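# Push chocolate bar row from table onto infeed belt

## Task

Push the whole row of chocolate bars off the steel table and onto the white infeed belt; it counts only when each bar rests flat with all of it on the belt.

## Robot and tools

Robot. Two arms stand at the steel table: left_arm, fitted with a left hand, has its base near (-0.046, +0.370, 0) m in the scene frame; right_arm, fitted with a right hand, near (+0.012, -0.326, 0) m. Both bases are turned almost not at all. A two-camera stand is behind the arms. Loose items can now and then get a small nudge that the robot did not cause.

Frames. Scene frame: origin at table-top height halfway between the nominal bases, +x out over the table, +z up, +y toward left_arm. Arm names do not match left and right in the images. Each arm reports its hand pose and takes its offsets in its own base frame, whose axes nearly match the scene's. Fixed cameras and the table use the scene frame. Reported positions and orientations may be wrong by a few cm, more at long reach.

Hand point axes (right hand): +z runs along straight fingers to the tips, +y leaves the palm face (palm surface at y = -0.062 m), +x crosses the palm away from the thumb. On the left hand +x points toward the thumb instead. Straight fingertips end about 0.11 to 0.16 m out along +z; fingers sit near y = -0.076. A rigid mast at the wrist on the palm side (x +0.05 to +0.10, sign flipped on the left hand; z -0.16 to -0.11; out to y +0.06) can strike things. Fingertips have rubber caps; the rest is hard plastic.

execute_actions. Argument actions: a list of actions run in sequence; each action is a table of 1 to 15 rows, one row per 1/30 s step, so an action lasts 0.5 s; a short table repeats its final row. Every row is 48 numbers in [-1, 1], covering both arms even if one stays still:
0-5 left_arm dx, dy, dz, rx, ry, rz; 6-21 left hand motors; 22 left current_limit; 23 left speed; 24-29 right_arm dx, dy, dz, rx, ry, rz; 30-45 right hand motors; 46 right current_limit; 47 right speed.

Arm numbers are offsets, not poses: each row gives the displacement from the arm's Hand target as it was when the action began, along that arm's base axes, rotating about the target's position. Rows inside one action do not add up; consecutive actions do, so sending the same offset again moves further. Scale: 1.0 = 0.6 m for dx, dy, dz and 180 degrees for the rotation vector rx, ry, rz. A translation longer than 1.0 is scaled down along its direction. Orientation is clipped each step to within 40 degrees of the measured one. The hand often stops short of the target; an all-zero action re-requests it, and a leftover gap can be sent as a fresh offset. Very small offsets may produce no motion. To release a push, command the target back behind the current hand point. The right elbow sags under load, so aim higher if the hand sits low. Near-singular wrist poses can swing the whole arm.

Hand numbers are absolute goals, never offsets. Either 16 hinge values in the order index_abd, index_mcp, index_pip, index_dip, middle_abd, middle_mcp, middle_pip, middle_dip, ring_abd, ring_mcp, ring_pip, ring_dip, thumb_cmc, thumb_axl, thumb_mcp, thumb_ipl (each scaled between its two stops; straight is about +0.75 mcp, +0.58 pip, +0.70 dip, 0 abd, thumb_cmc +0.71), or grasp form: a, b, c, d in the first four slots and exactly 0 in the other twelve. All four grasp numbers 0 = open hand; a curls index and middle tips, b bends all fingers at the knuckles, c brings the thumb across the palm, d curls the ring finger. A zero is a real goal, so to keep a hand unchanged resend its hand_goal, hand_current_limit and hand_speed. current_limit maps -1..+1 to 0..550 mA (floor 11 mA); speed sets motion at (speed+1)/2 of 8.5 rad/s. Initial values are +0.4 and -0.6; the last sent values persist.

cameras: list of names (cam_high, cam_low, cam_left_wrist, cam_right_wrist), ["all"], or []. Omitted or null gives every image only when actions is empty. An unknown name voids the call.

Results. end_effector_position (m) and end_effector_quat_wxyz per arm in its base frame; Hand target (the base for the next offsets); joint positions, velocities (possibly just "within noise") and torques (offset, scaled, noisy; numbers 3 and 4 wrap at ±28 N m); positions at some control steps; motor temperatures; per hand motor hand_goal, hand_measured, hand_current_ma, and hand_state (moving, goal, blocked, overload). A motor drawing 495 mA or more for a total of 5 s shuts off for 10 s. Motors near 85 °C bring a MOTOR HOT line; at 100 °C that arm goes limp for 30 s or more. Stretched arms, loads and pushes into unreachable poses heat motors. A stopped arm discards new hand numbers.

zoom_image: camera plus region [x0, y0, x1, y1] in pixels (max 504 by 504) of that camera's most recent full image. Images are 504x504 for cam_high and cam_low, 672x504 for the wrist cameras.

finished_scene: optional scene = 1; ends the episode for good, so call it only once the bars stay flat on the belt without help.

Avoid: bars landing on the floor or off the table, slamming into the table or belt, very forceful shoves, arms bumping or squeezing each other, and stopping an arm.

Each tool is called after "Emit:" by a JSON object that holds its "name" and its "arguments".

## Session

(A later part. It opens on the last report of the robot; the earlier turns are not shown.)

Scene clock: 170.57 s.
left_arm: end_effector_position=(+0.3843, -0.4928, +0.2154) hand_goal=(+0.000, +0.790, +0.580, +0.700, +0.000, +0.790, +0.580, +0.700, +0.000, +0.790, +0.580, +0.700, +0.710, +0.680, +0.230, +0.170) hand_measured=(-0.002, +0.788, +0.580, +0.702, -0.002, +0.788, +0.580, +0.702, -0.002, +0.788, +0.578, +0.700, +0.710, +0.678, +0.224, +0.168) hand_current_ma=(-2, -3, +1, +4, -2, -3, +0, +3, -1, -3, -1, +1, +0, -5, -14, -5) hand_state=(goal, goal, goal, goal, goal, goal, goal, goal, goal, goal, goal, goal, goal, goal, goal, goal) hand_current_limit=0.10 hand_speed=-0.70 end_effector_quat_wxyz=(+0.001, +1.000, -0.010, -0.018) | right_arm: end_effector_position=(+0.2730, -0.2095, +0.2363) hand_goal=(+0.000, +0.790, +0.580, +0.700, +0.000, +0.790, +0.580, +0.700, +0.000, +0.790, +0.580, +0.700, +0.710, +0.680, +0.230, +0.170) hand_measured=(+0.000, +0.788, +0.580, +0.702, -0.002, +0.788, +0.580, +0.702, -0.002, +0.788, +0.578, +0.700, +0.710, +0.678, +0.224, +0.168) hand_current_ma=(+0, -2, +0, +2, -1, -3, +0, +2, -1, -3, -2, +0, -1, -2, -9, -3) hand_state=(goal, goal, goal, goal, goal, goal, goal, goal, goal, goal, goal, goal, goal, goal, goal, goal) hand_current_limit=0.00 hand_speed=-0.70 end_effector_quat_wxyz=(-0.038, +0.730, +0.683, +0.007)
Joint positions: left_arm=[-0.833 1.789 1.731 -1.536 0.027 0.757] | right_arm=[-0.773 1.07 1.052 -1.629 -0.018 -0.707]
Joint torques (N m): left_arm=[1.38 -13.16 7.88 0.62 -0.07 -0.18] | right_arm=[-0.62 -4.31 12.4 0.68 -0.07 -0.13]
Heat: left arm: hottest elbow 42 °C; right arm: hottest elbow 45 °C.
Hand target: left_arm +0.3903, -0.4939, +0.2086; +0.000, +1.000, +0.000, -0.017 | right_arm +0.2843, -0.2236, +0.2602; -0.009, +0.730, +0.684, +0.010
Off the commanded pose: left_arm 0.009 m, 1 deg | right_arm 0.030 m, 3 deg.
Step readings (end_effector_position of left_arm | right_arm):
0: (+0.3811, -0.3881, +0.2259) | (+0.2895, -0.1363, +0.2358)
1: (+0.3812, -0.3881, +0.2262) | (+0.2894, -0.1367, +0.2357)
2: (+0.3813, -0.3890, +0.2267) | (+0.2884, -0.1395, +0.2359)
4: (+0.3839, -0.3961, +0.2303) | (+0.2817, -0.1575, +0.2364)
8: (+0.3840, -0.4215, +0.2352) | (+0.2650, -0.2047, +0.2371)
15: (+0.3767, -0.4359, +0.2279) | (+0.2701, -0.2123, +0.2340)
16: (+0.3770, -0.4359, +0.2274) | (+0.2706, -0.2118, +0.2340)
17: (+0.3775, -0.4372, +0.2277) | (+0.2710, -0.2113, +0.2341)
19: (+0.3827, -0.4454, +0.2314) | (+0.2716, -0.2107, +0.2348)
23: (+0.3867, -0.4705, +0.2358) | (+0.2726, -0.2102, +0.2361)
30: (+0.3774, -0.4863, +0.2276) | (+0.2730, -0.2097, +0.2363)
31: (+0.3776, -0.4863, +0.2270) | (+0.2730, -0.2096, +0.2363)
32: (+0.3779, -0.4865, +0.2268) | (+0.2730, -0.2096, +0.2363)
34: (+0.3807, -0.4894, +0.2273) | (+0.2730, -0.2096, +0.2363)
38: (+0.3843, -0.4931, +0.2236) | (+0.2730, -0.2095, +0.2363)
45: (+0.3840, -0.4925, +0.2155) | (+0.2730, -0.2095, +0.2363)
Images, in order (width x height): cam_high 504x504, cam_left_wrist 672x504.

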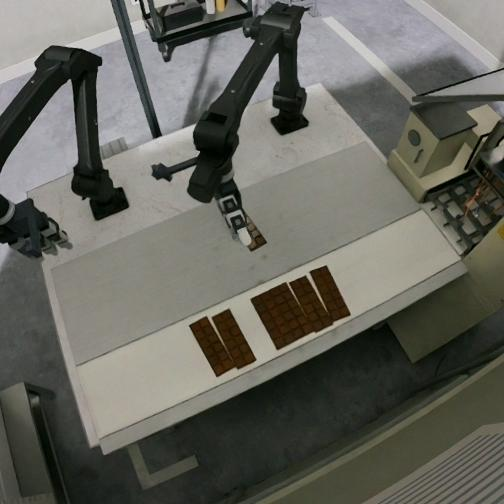

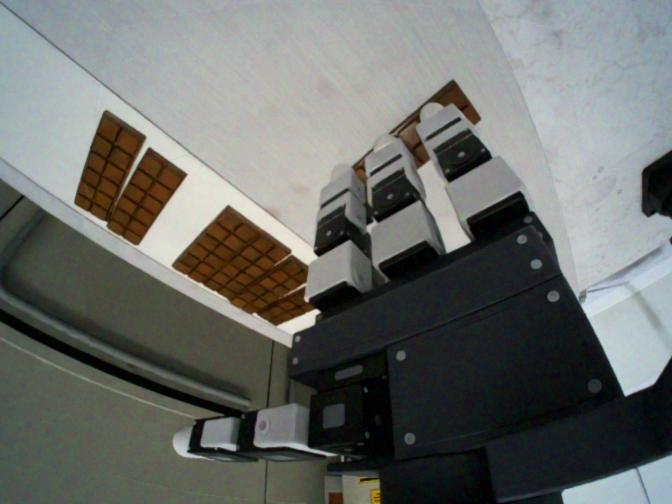

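Emit:
{"name": "execute_actions", "arguments": {"actions": [[[0,-0.008,-0.055,0,0,0,0,0.79,0.58,0.7,0,0.79,0.58,0.7,0,0.79,0.58,0.7,0.71,0.68,0.23,0.17,0.1,-0.7,0,0,0,0,0,0,0,0.79,0.58,0.7,0,0.79,0.58,0.7,0,0.79,0.58,0.7,0.71,0.68,0.23,0.17,0,-0.7]],[[0,0,-0.035,0,0,0,0,0.79,0.58,0.7,0,0.79,0.58,0.7,0,0.79,0.58,0.7,0.71,0.68,0.23,0.17,0.1,-0.7,0,0,0,0,0,0,0,0.79,0.58,0.7,0,0.79,0.58,0.7,0,0.79,0.58,0.7,0.71,0.68,0.23,0.17,0,-0.7]]], "cameras": ["cam_high","cam_left_wrist"]}}

Emit:
{"name": "zoom_image", "arguments": {"camera": "cam_left_wrist", "region": [200, 0, 520, 240]}}

Scene clock: 173.87 s.
left_arm: end_effector_position=(+0.3876, -0.4957, +0.1608) hand_goal=(+0.000, +0.790, +0.580, +0.700, +0.000, +0.790, +0.580, +0.700, +0.000, +0.790, +0.580, +0.700, +0.710, +0.680, +0.230, +0.170) hand_measured=(-0.002, +0.788, +0.580, +0.702, -0.002, +0.788, +0.580, +0.702, -0.002, +0.788, +0.578, +0.700, +0.710, +0.678, +0.224, +0.168) hand_current_ma=(-2, -3, +1, +4, -2, -3, +0, +3, -1, -3, -1, +1, +0, -5, -14, -5) hand_state=(goal, goal, goal, goal, goal, goal, goal, goal, goal, goal, goal, goal, goal, goal, goal, goal) hand_current_limit=0.10 hand_speed=-0.70 end_effector_quat_wxyz=(+0.000, +1.000, -0.006, -0.018) | right_arm: end_effector_position=(+0.2730, -0.2095, +0.2363) hand_goal=(+0.000, +0.790, +0.580, +0.700, +0.000, +0.790, +0.580, +0.700, +0.000, +0.790, +0.580, +0.700, +0.710, +0.680, +0.230, +0.170) hand_measured=(+0.000, +0.788, +0.580, +0.702, -0.002, +0.788, +0.580, +0.702, -0.002, +0.788, +0.578, +0.700, +0.710, +0.678, +0.224, +0.168) hand_current_ma=(+0, -2, +0, +2, -1, -3, +0, +2, -1, -3, -2, +0, -1, -2, -9, -3) hand_state=(goal, goal, goal, goal, goal, goal, goal, goal, goal, goal, goal, goal, goal, goal, goal, goal) hand_current_limit=0.00 hand_speed=-0.70 end_effector_quat_wxyz=(-0.038, +0.730, +0.683, +0.007)
Joint positions: left_arm=[-0.833 1.819 1.63 -1.405 0.027 0.751] | right_arm=[-0.773 1.07 1.052 -1.629 -0.018 -0.707]
Joint torques (N m): left_arm=[0.67 -13.51 7.83 0.57 -0.06 -0.19] | right_arm=[-0.5 -4.19 12.38 0.66 -0.06 -0.12]
Heat: left arm: hottest elbow 42 °C; right arm: hottest elbow 46 °C.
Hand target: left_arm +0.3903, -0.4987, +0.1546; +0.000, +1.000, +0.000, -0.017 | right_arm +0.2843, -0.2236, +0.2602; -0.009, +0.730, +0.684, +0.010
Off the commanded pose: left_arm 0.007 m, 1 deg | right_arm 0.030 m, 3 deg.
Step readings (end_effector_position of left_arm | right_arm):
0: (+0.3843, -0.4928, +0.2154) | (+0.2730, -0.2095, +0.2363)
1: (+0.3844, -0.4928, +0.2152) | (+0.2730, -0.2095, +0.2363)
2: (+0.3848, -0.4933, +0.2138) | (+0.2730, -0.2095, +0.2363)
4: (+0.3863, -0.4948, +0.2083) | (+0.2730, -0.2095, +0.2363)
8: (+0.3855, -0.4938, +0.1897) | (+0.2730, -0.2095, +0.2363)
15: (+0.3870, -0.4951, +0.1770) | (+0.2730, -0.2095, +0.2363)
16: (+0.3871, -0.4952, +0.1771) | (+0.2730, -0.2095, +0.2363)
17: (+0.3876, -0.4958, +0.1767) | (+0.2730, -0.2095, +0.2363)
19: (+0.3887, -0.4970, +0.1738) | (+0.2730, -0.2095, +0.2363)
23: (+0.3871, -0.4952, +0.1644) | (+0.2730, -0.2095, +0.2363)
30: (+0.3875, -0.4957, +0.1608) | (+0.2730, -0.2095, +0.2363)
Images, in order (width x height): cam_high 504x504, cam_left_wrist 672x504.

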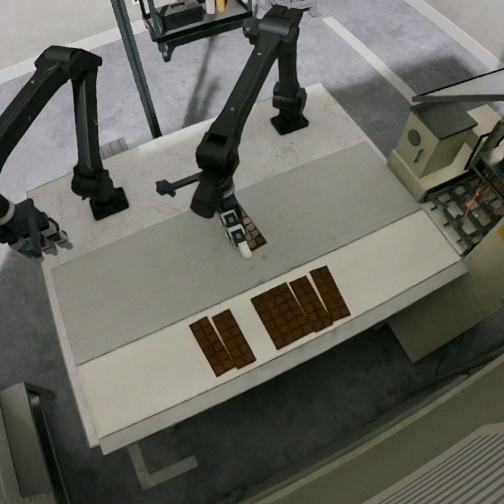

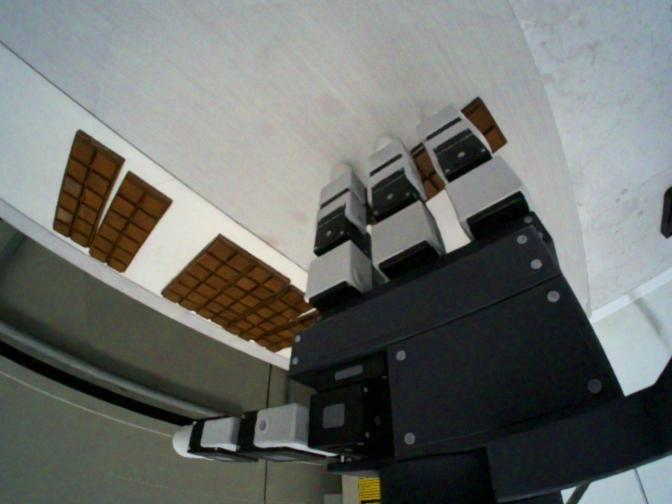

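Scaled by 1.575 from the camera's 672x504 image, which has a finer 960x720 frame.

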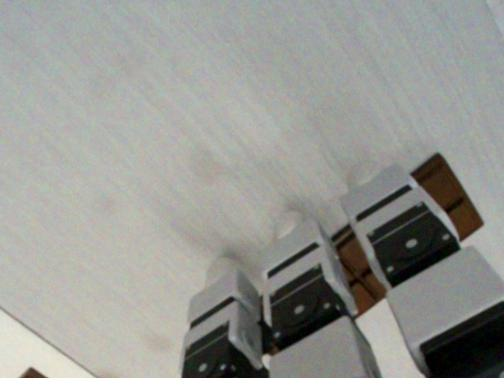

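Emit:
{"name": "execute_actions", "arguments": {"actions": [[[0,0.02,-0.012,0,0,0,0,0.79,0.58,0.7,0,0.79,0.58,0.7,0,0.79,0.58,0.7,0.71,0.68,0.23,0.17,0.1,-0.7,0,0,0,0,0,0,0,0.79,0.58,0.7,0,0.79,0.58,0.7,0,0.79,0.58,0.7,0.71,0.68,0.23,0.17,0,-0.7]],[[0,0.04,0,0,0,0,0,0.79,0.58,0.7,0,0.79,0.58,0.7,0,0.79,0.58,0.7,0.71,0.68,0.23,0.17,0.1,-0.7,0,0,0,0,0,0,0,0.79,0.58,0.7,0,0.79,0.58,0.7,0,0.79,0.58,0.7,0.71,0.68,0.23,0.17,0,-0.7]],[[0,0.04,0,0,0,0,0,0.79,0.58,0.7,0,0.79,0.58,0.7,0,0.79,0.58,0.7,0.71,0.68,0.23,0.17,0.1,-0.7,0,0,0,0,0,0,0,0.79,0.58,0.7,0,0.79,0.58,0.7,0,0.79,0.58,0.7,0.71,0.68,0.23,0.17,0,-0.7]]], "cameras": ["cam_high","cam_left_wrist"]}}

Emit:
{"name": "zoom_image", "arguments": {"camera": "cam_left_wrist", "region": [200, 0, 520, 240]}}

Emit:
{"name": "zoom_image", "arguments": {"camera": "cam_high", "region": [140, 130, 350, 300]}}

Scene clock: 176.73 s.
left_arm: end_effector_position=(+0.3864, -0.4485, +0.1528) hand_goal=(+0.000, +0.790, +0.580, +0.700, +0.000, +0.790, +0.580, +0.700, +0.000, +0.790, +0.580, +0.700, +0.710, +0.680, +0.230, +0.170) hand_measured=(-0.010, +0.758, +0.556, +0.688, -0.002, +0.782, +0.576, +0.700, +0.002, +0.782, +0.574, +0.698, +0.710, +0.678, +0.224, +0.168) hand_current_ma=(-18, -102, -61, -30, -2, -20, -7, +0, +3, -20, -13, -2, +0, -5, -15, -5) hand_state=(goal, blocked, blocked, goal, goal, goal, goal, goal, goal, goal, goal, goal, goal, goal, goal, goal) hand_current_limit=0.10 hand_speed=-0.70 end_effector_quat_wxyz=(+0.006, +1.000, -0.002, -0.018) | right_arm: end_effector_position=(+0.2730, -0.2095, +0.2363) hand_goal=(+0.000, +0.790, +0.580, +0.700, +0.000, +0.790, +0.580, +0.700, +0.000, +0.790, +0.580, +0.700, +0.710, +0.680, +0.230, +0.170) hand_measured=(+0.000, +0.788, +0.580, +0.702, -0.002, +0.788, +0.580, +0.702, -0.002, +0.788, +0.578, +0.700, +0.710, +0.678, +0.224, +0.168) hand_current_ma=(+0, -2, +0, +2, -1, -3, +0, +2, -1, -3, -2, +0, -1, -2, -9, -3) hand_state=(goal, goal, goal, goal, goal, goal, goal, goal, goal, goal, goal, goal, goal, goal, goal, goal) hand_current_limit=0.00 hand_speed=-0.70 end_effector_quat_wxyz=(-0.038, +0.730, +0.683, +0.007)
Joint positions: left_arm=[-0.773 1.728 1.48 -1.34 0.033 0.802] | right_arm=[-0.773 1.07 1.052 -1.629 -0.018 -0.707]
Joint torques (N m): left_arm=[1.85 -13.27 6.58 0.31 -0.36 0.08] | right_arm=[-0.56 -4.25 12.37 0.69 -0.04 -0.13]
Heat: left arm: hottest elbow 42 °C; right arm: hottest elbow 46 °C.
Hand target: left_arm +0.3902, -0.4389, +0.1475; +0.000, +1.000, +0.000, -0.017 | right_arm +0.2843, -0.2236, +0.2602; -0.009, +0.730, +0.684, +0.010
Off the commanded pose: left_arm 0.012 m, 1 deg | right_arm 0.030 m, 3 deg.
Step readings (end_effector_position of left_arm | right_arm):
0: (+0.3876, -0.4957, +0.1608) | (+0.2730, -0.2095, +0.2363)
1: (+0.3877, -0.4958, +0.1609) | (+0.2730, -0.2095, +0.2363)
2: (+0.3876, -0.4957, +0.1599) | (+0.2730, -0.2095, +0.2363)
4: (+0.3869, -0.4950, +0.1557) | (+0.2730, -0.2095, +0.2363)
8: (+0.3862, -0.4927, +0.1527) | (+0.2730, -0.2095, +0.2363)
15: (+0.3864, -0.4919, +0.1519) | (+0.2730, -0.2095, +0.2363)
16: (+0.3865, -0.4916, +0.1516) | (+0.2730, -0.2095, +0.2363)
17: (+0.3863, -0.4911, +0.1518) | (+0.2730, -0.2095, +0.2363)
19: (+0.3847, -0.4872, +0.1522) | (+0.2730, -0.2095, +0.2363)
23: (+0.3850, -0.4767, +0.1527) | (+0.2730, -0.2095, +0.2363)
30: (+0.3865, -0.4730, +0.1530) | (+0.2730, -0.2095, +0.2363)
31: (+0.3863, -0.4729, +0.1528) | (+0.2730, -0.2095, +0.2363)
32: (+0.3858, -0.4723, +0.1526) | (+0.2730, -0.2095, +0.2363)
34: (+0.3844, -0.4685, +0.1533) | (+0.2730, -0.2095, +0.2363)
38: (+0.3847, -0.4539, +0.1530) | (+0.2730, -0.2095, +0.2363)
45: (+0.3866, -0.4484, +0.1528) | (+0.2730, -0.2095, +0.2363)
Images, in order (width x height): cam_high 504x504, cam_left_wrist 672x504.

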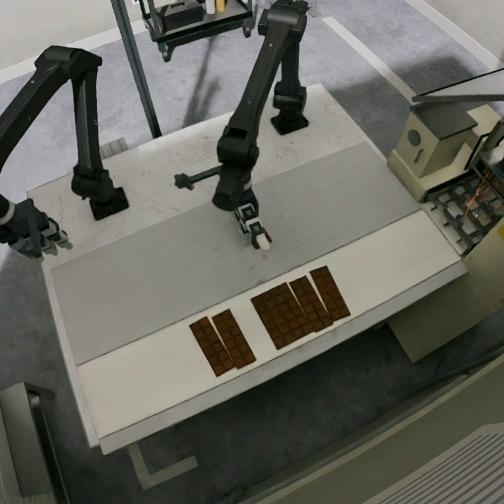

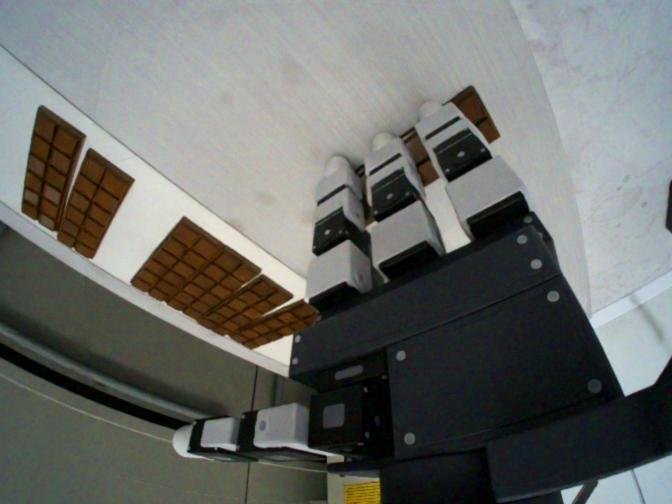

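Scaled by 1.575 from the camera's 672x504 image, which has a finer 960x720 frame.

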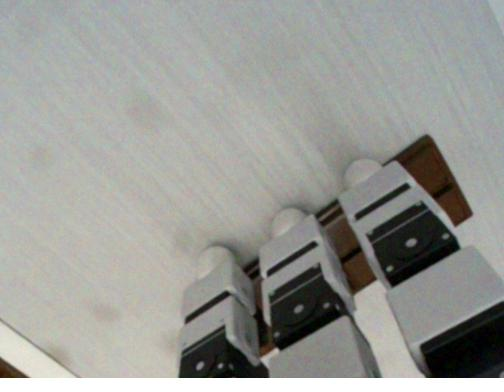

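Scaled by 2.400 from the camera's 504x504 image, which has a finer 720x720 frame.

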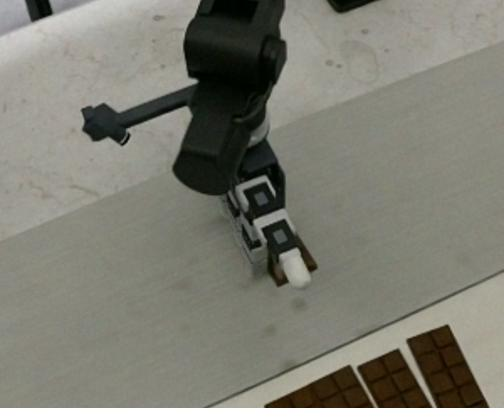

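Emit:
{"name": "execute_actions", "arguments": {"actions": [[[0,0.05,0,0,0,0,0,0.79,0.58,0.7,0,0.79,0.58,0.7,0,0.79,0.58,0.7,0.71,0.68,0.23,0.17,0.1,-0.7,0,0,0,0,0,0,0,0.79,0.58,0.7,0,0.79,0.58,0.7,0,0.79,0.58,0.7,0.71,0.68,0.23,0.17,0,-0.7]],[[0,0.05,0,0,0,0,0,0.79,0.58,0.7,0,0.79,0.58,0.7,0,0.79,0.58,0.7,0.71,0.68,0.23,0.17,0.1,-0.7,0,0,0,0,0,0,0,0.79,0.58,0.7,0,0.79,0.58,0.7,0,0.79,0.58,0.7,0.71,0.68,0.23,0.17,0,-0.7]],[[0,0.05,0,0,0,0,0,0.79,0.58,0.7,0,0.79,0.58,0.7,0,0.79,0.58,0.7,0.71,0.68,0.23,0.17,0.1,-0.7,0,0,0,0,0,0,0,0.79,0.58,0.7,0,0.79,0.58,0.7,0,0.79,0.58,0.7,0.71,0.68,0.23,0.17,0,-0.7]]], "cameras": ["cam_high","cam_left_wrist"]}}

Emit:
{"name": "zoom_image", "arguments": {"camera": "cam_left_wrist", "region": [200, 0, 520, 240]}}

Emit:
{"name": "zoom_image", "arguments": {"camera": "cam_high", "region": [180, 130, 390, 300]}}

Scene clock: 179.57 s.
left_arm: end_effector_position=(+0.3890, -0.3576, +0.1528) hand_goal=(+0.000, +0.790, +0.580, +0.700, +0.000, +0.790, +0.580, +0.700, +0.000, +0.790, +0.580, +0.700, +0.710, +0.680, +0.230, +0.170) hand_measured=(-0.010, +0.756, +0.556, +0.686, -0.002, +0.778, +0.572, +0.698, +0.002, +0.784, +0.576, +0.698, +0.710, +0.678, +0.224, +0.168) hand_current_ma=(-17, -110, -67, -33, -1, -30, -16, -5, +2, -14, -8, -2, +0, -5, -15, -5) hand_state=(goal, blocked, blocked, goal, goal, goal, goal, goal, goal, goal, goal, goal, goal, goal, goal, goal) hand_current_limit=0.10 hand_speed=-0.70 end_effector_quat_wxyz=(+0.006, +1.000, +0.000, -0.017) | right_arm: end_effector_position=(+0.2730, -0.2095, +0.2363) hand_goal=(+0.000, +0.790, +0.580, +0.700, +0.000, +0.790, +0.580, +0.700, +0.000, +0.790, +0.580, +0.700, +0.710, +0.680, +0.230, +0.170) hand_measured=(+0.000, +0.788, +0.580, +0.702, -0.002, +0.788, +0.580, +0.702, -0.002, +0.788, +0.578, +0.700, +0.710, +0.678, +0.224, +0.168) hand_current_ma=(+0, -2, +0, +2, -1, -3, +0, +2, -1, -3, -2, +0, -1, -2, -9, -3) hand_state=(goal, goal, goal, goal, goal, goal, goal, goal, goal, goal, goal, goal, goal, goal, goal, goal) hand_current_limit=0.00 hand_speed=-0.70 end_effector_quat_wxyz=(-0.038, +0.730, +0.683, +0.007)
Joint positions: left_arm=[-0.627 1.586 1.298 -1.303 0.03 0.945] | right_arm=[-0.773 1.07 1.052 -1.629 -0.018 -0.707]
Joint torques (N m): left_arm=[1.79 -11.28 6.56 0.25 -0.4 0.11] | right_arm=[-0.56 -4.37 12.45 0.69 -0.07 -0.11]
Heat: left arm: hottest elbow 42 °C; right arm: hottest elbow 47 °C.
Hand target: left_arm +0.3903, -0.3488, +0.1476; +0.000, +1.000, +0.000, -0.017 | right_arm +0.2843, -0.2236, +0.2602; -0.009, +0.730, +0.684, +0.010
Off the commanded pose: left_arm 0.010 m, 1 deg | right_arm 0.030 m, 3 deg.
Step readings (end_effector_position of left_arm | right_arm):
0: (+0.3864, -0.4485, +0.1528) | (+0.2730, -0.2095, +0.2363)
1: (+0.3862, -0.4484, +0.1528) | (+0.2730, -0.2095, +0.2363)
2: (+0.3859, -0.4477, +0.1527) | (+0.2730, -0.2095, +0.2363)
4: (+0.3842, -0.4429, +0.1533) | (+0.2730, -0.2095, +0.2363)
8: (+0.3846, -0.4254, +0.1529) | (+0.2730, -0.2095, +0.2363)
15: (+0.3879, -0.4176, +0.1528) | (+0.2730, -0.2095, +0.2363)
16: (+0.3876, -0.4175, +0.1527) | (+0.2730, -0.2095, +0.2363)
17: (+0.3870, -0.4167, +0.1523) | (+0.2730, -0.2095, +0.2363)
19: (+0.3852, -0.4123, +0.1530) | (+0.2730, -0.2095, +0.2363)
23: (+0.3853, -0.3954, +0.1529) | (+0.2730, -0.2095, +0.2363)
30: (+0.3884, -0.3876, +0.1526) | (+0.2730, -0.2095, +0.2363)
31: (+0.3881, -0.3875, +0.1525) | (+0.2730, -0.2095, +0.2363)
32: (+0.3877, -0.3870, +0.1525) | (+0.2730, -0.2095, +0.2363)
34: (+0.3861, -0.3827, +0.1532) | (+0.2730, -0.2095, +0.2363)
38: (+0.3865, -0.3655, +0.1530) | (+0.2730, -0.2095, +0.2363)
45: (+0.3893, -0.3576, +0.1528) | (+0.2730, -0.2095, +0.2363)
Images, in order (width x height): cam_high 504x504, cam_left_wrist 672x504.

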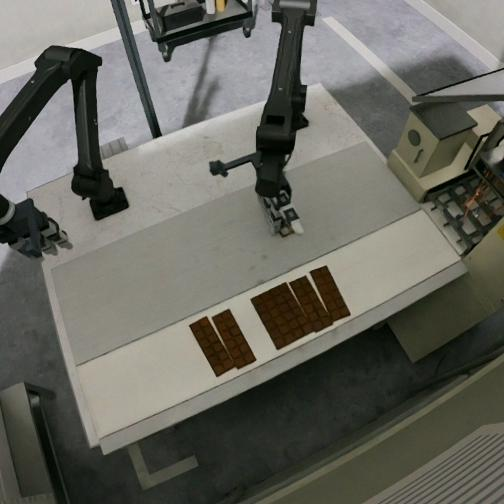

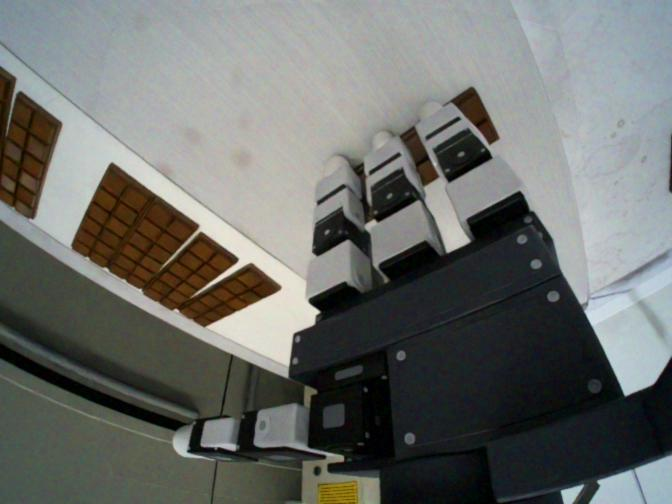

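Scaled by 1.575 from the camera's 672x504 image, which has a finer 960x720 frame.

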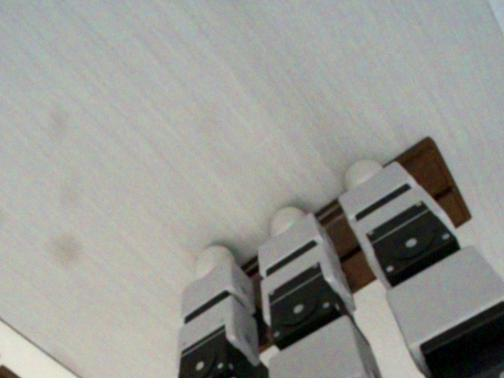

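Scaled by 2.400 from the camera's 504x504 image, which has a finer 720x720 frame.

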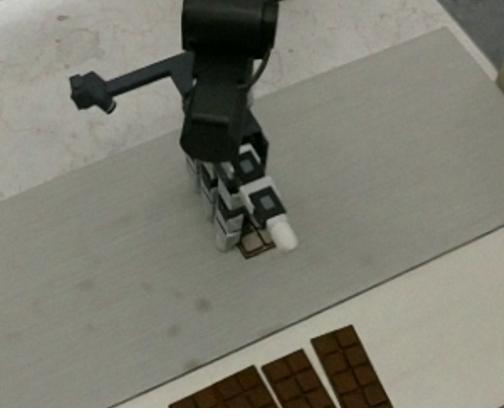

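Emit:
{"name": "execute_actions", "arguments": {"actions": [[[0,0.05,0,0,0,0,0,0.79,0.58,0.7,0,0.79,0.58,0.7,0,0.79,0.58,0.7,0.71,0.68,0.23,0.17,0.1,-0.7,0,0,0,0,0,0,0,0.79,0.58,0.7,0,0.79,0.58,0.7,0,0.79,0.58,0.7,0.71,0.68,0.23,0.17,0,-0.7]],[[0,0.05,0,0,0,0,0,0.79,0.58,0.7,0,0.79,0.58,0.7,0,0.79,0.58,0.7,0.71,0.68,0.23,0.17,0.1,-0.7,0,0,0,0,0,0,0,0.79,0.58,0.7,0,0.79,0.58,0.7,0,0.79,0.58,0.7,0.71,0.68,0.23,0.17,0,-0.7]],[[0,-0.05,0.03,0,0,0,0,0.79,0.58,0.7,0,0.79,0.58,0.7,0,0.79,0.58,0.7,0.71,0.68,0.23,0.17,0.1,-0.7,0,0,0,0,0,0,0,0.79,0.58,0.7,0,0.79,0.58,0.7,0,0.79,0.58,0.7,0.71,0.68,0.23,0.17,0,-0.7]],[[0,0,0.12,0,0,0,0,0.79,0.58,0.7,0,0.79,0.58,0.7,0,0.79,0.58,0.7,0.71,0.68,0.23,0.17,0.1,-0.7,0,0,0,0,0,0,0,0.79,0.58,0.7,0,0.79,0.58,0.7,0,0.79,0.58,0.7,0.71,0.68,0.23,0.17,0,-0.7]],[[-0.005,0.051,0.01,0,0,0.178,0,0.79,0.58,0.7,0,0.79,0.58,0.7,0,0.79,0.58,0.7,0.71,0.68,0.23,0.17,0.1,-0.7,0,0,0,0,0,0,0,0.79,0.58,0.7,0,0.79,0.58,0.7,0,0.79,0.58,0.7,0.71,0.68,0.23,0.17,0,-0.7]],[[-0.005,0.051,0,0,0,0.178,0,0.79,0.58,0.7,0,0.79,0.58,0.7,0,0.79,0.58,0.7,0.71,0.68,0.23,0.17,0.1,-0.7,0,0,0,0,0,0,0,0.79,0.58,0.7,0,0.79,0.58,0.7,0,0.79,0.58,0.7,0.71,0.68,0.23,0.17,0,-0.7]]], "cameras": ["cam_high","cam_left_wrist"]}}

Emit:
{"name": "zoom_image", "arguments": {"camera": "cam_high", "region": [200, 120, 410, 290]}}

Scene clock: 188.23 s.
left_arm: end_effector_position=(+0.3802, -0.2521, +0.2361) hand_goal=(+0.000, +0.790, +0.580, +0.700, +0.000, +0.790, +0.580, +0.700, +0.000, +0.790, +0.580, +0.700, +0.710, +0.680, +0.230, +0.170) hand_measured=(+0.002, +0.788, +0.578, +0.698, +0.000, +0.786, +0.576, +0.698, +0.002, +0.788, +0.576, +0.698, +0.710, +0.678, +0.224, +0.168) hand_current_ma=(+2, -5, -4, -4, +0, -7, -5, -4, +2, -4, -5, -2, -1, -5, -15, -5) hand_state=(goal, goal, goal, goal, goal, goal, goal, goal, goal, goal, goal, goal, goal, goal, goal, goal) hand_current_limit=0.10 hand_speed=-0.70 end_effector_quat_wxyz=(-0.001, +0.851, +0.524, -0.023) | right_arm: end_effector_position=(+0.2730, -0.2095, +0.2363) hand_goal=(+0.000, +0.790, +0.580, +0.700, +0.000, +0.790, +0.580, +0.700, +0.000, +0.790, +0.580, +0.700, +0.710, +0.680, +0.230, +0.170) hand_measured=(+0.000, +0.788, +0.580, +0.702, -0.002, +0.788, +0.580, +0.702, -0.002, +0.788, +0.578, +0.700, +0.710, +0.678, +0.224, +0.168) hand_current_ma=(+0, -2, +0, +2, -1, -3, +0, +2, -1, -3, -2, +0, -1, -2, -9, -3) hand_state=(goal, goal, goal, goal, goal, goal, goal, goal, goal, goal, goal, goal, goal, goal, goal, goal) hand_current_limit=0.00 hand_speed=-0.70 end_effector_quat_wxyz=(-0.038, +0.730, +0.683, +0.007)
Joint positions: left_arm=[-0.652 1.335 1.261 -1.515 0.042 -0.185] | right_arm=[-0.773 1.07 1.052 -1.629 -0.018 -0.707]
Joint torques (N m): left_arm=[0.21 -8.06 8.83 0.53 -0.14 -0.21] | right_arm=[-0.38 -4.31 12.4 0.66 -0.05 -0.11]
Heat: left arm: hottest elbow 41 °C; right arm: hottest elbow 48 °C.
Hand target: left_arm +0.3843, -0.2576, +0.2435; +0.009, +0.848, +0.530, -0.015 | right_arm +0.2843, -0.2236, +0.2602; -0.009, +0.730, +0.684, +0.010
Off the commanded pose: left_arm 0.010 m, 2 deg | right_arm 0.030 m, 3 deg.
Step readings (end_effector_position of left_arm | right_arm):
0: (+0.3890, -0.3577, +0.1528) | (+0.2730, -0.2095, +0.2363)
1: (+0.3887, -0.3575, +0.1525) | (+0.2730, -0.2095, +0.2363)
2: (+0.3883, -0.3568, +0.1526) | (+0.2730, -0.2095, +0.2363)
4: (+0.3868, -0.3522, +0.1528) | (+0.2730, -0.2095, +0.2363)
8: (+0.3875, -0.3355, +0.1530) | (+0.2730, -0.2095, +0.2363)
15: (+0.3901, -0.3277, +0.1528) | (+0.2730, -0.2095, +0.2363)
16: (+0.3898, -0.3276, +0.1527) | (+0.2730, -0.2095, +0.2363)
17: (+0.3891, -0.3268, +0.1525) | (+0.2730, -0.2095, +0.2363)
19: (+0.3878, -0.3225, +0.1529) | (+0.2730, -0.2095, +0.2363)
23: (+0.3887, -0.3054, +0.1528) | (+0.2730, -0.2095, +0.2363)
30: (+0.3910, -0.2977, +0.1529) | (+0.2730, -0.2095, +0.2363)
31: (+0.3909, -0.2977, +0.1529) | (+0.2730, -0.2095, +0.2363)
32: (+0.3906, -0.2979, +0.1529) | (+0.2730, -0.2095, +0.2363)
34: (+0.3879, -0.3001, +0.1529) | (+0.2730, -0.2095, +0.2363)
38: (+0.3797, -0.3041, +0.1522) | (+0.2730, -0.2095, +0.2363)
45: (+0.3765, -0.3091, +0.1521) | (+0.2730, -0.2095, +0.2363)
46: (+0.3765, -0.3090, +0.1527) | (+0.2730, -0.2095, +0.2363)
47: (+0.3752, -0.3081, +0.1544) | (+0.2730, -0.2095, +0.2363)
49: (+0.3732, -0.3068, +0.1648) | (+0.2730, -0.2095, +0.2363)
53: (+0.3790, -0.3102, +0.1966) | (+0.2730, -0.2095, +0.2363)
60: (+0.3821, -0.3121, +0.2201) | (+0.2730, -0.2095, +0.2363)
61: (+0.3819, -0.3118, +0.2200) | (+0.2730, -0.2095, +0.2363)
62: (+0.3831, -0.3118, +0.2207) | (+0.2730, -0.2095, +0.2363)
64: (+0.3844, -0.3087, +0.2219) | (+0.2730, -0.2095, +0.2363)
68: (+0.3817, -0.2936, +0.2294) | (+0.2730, -0.2095, +0.2363)
75: (+0.3844, -0.2867, +0.2443) | (+0.2730, -0.2095, +0.2363)
76: (+0.3845, -0.2866, +0.2436) | (+0.2730, -0.2095, +0.2363)
77: (+0.3848, -0.2855, +0.2422) | (+0.2730, -0.2095, +0.2363)
79: (+0.3822, -0.2797, +0.2373) | (+0.2730, -0.2095, +0.2363)
83: (+0.3772, -0.2657, +0.2321) | (+0.2730, -0.2095, +0.2363)
90: (+0.3788, -0.2580, +0.2359) | (+0.2730, -0.2095, +0.2363)
Images, in order (width x height): cam_high 504x504, cam_left_wrist 672x504.

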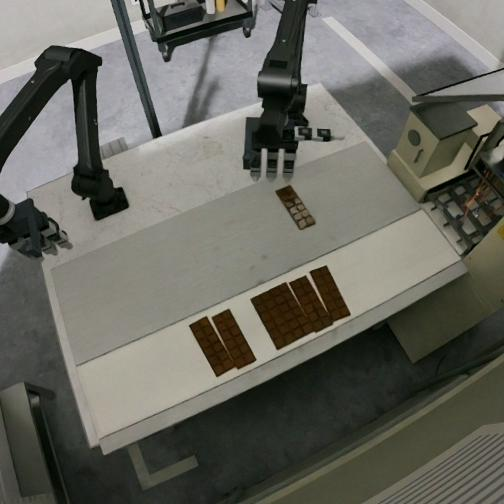

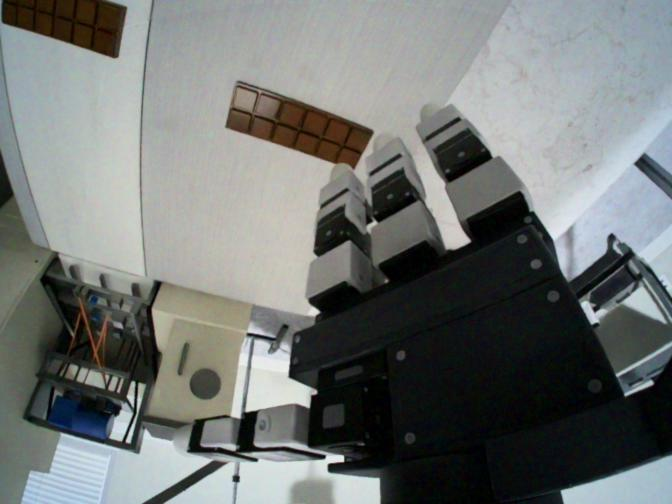

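Scaled by 2.400 from the camera's 504x504 image, which has a finer 720x720 frame.

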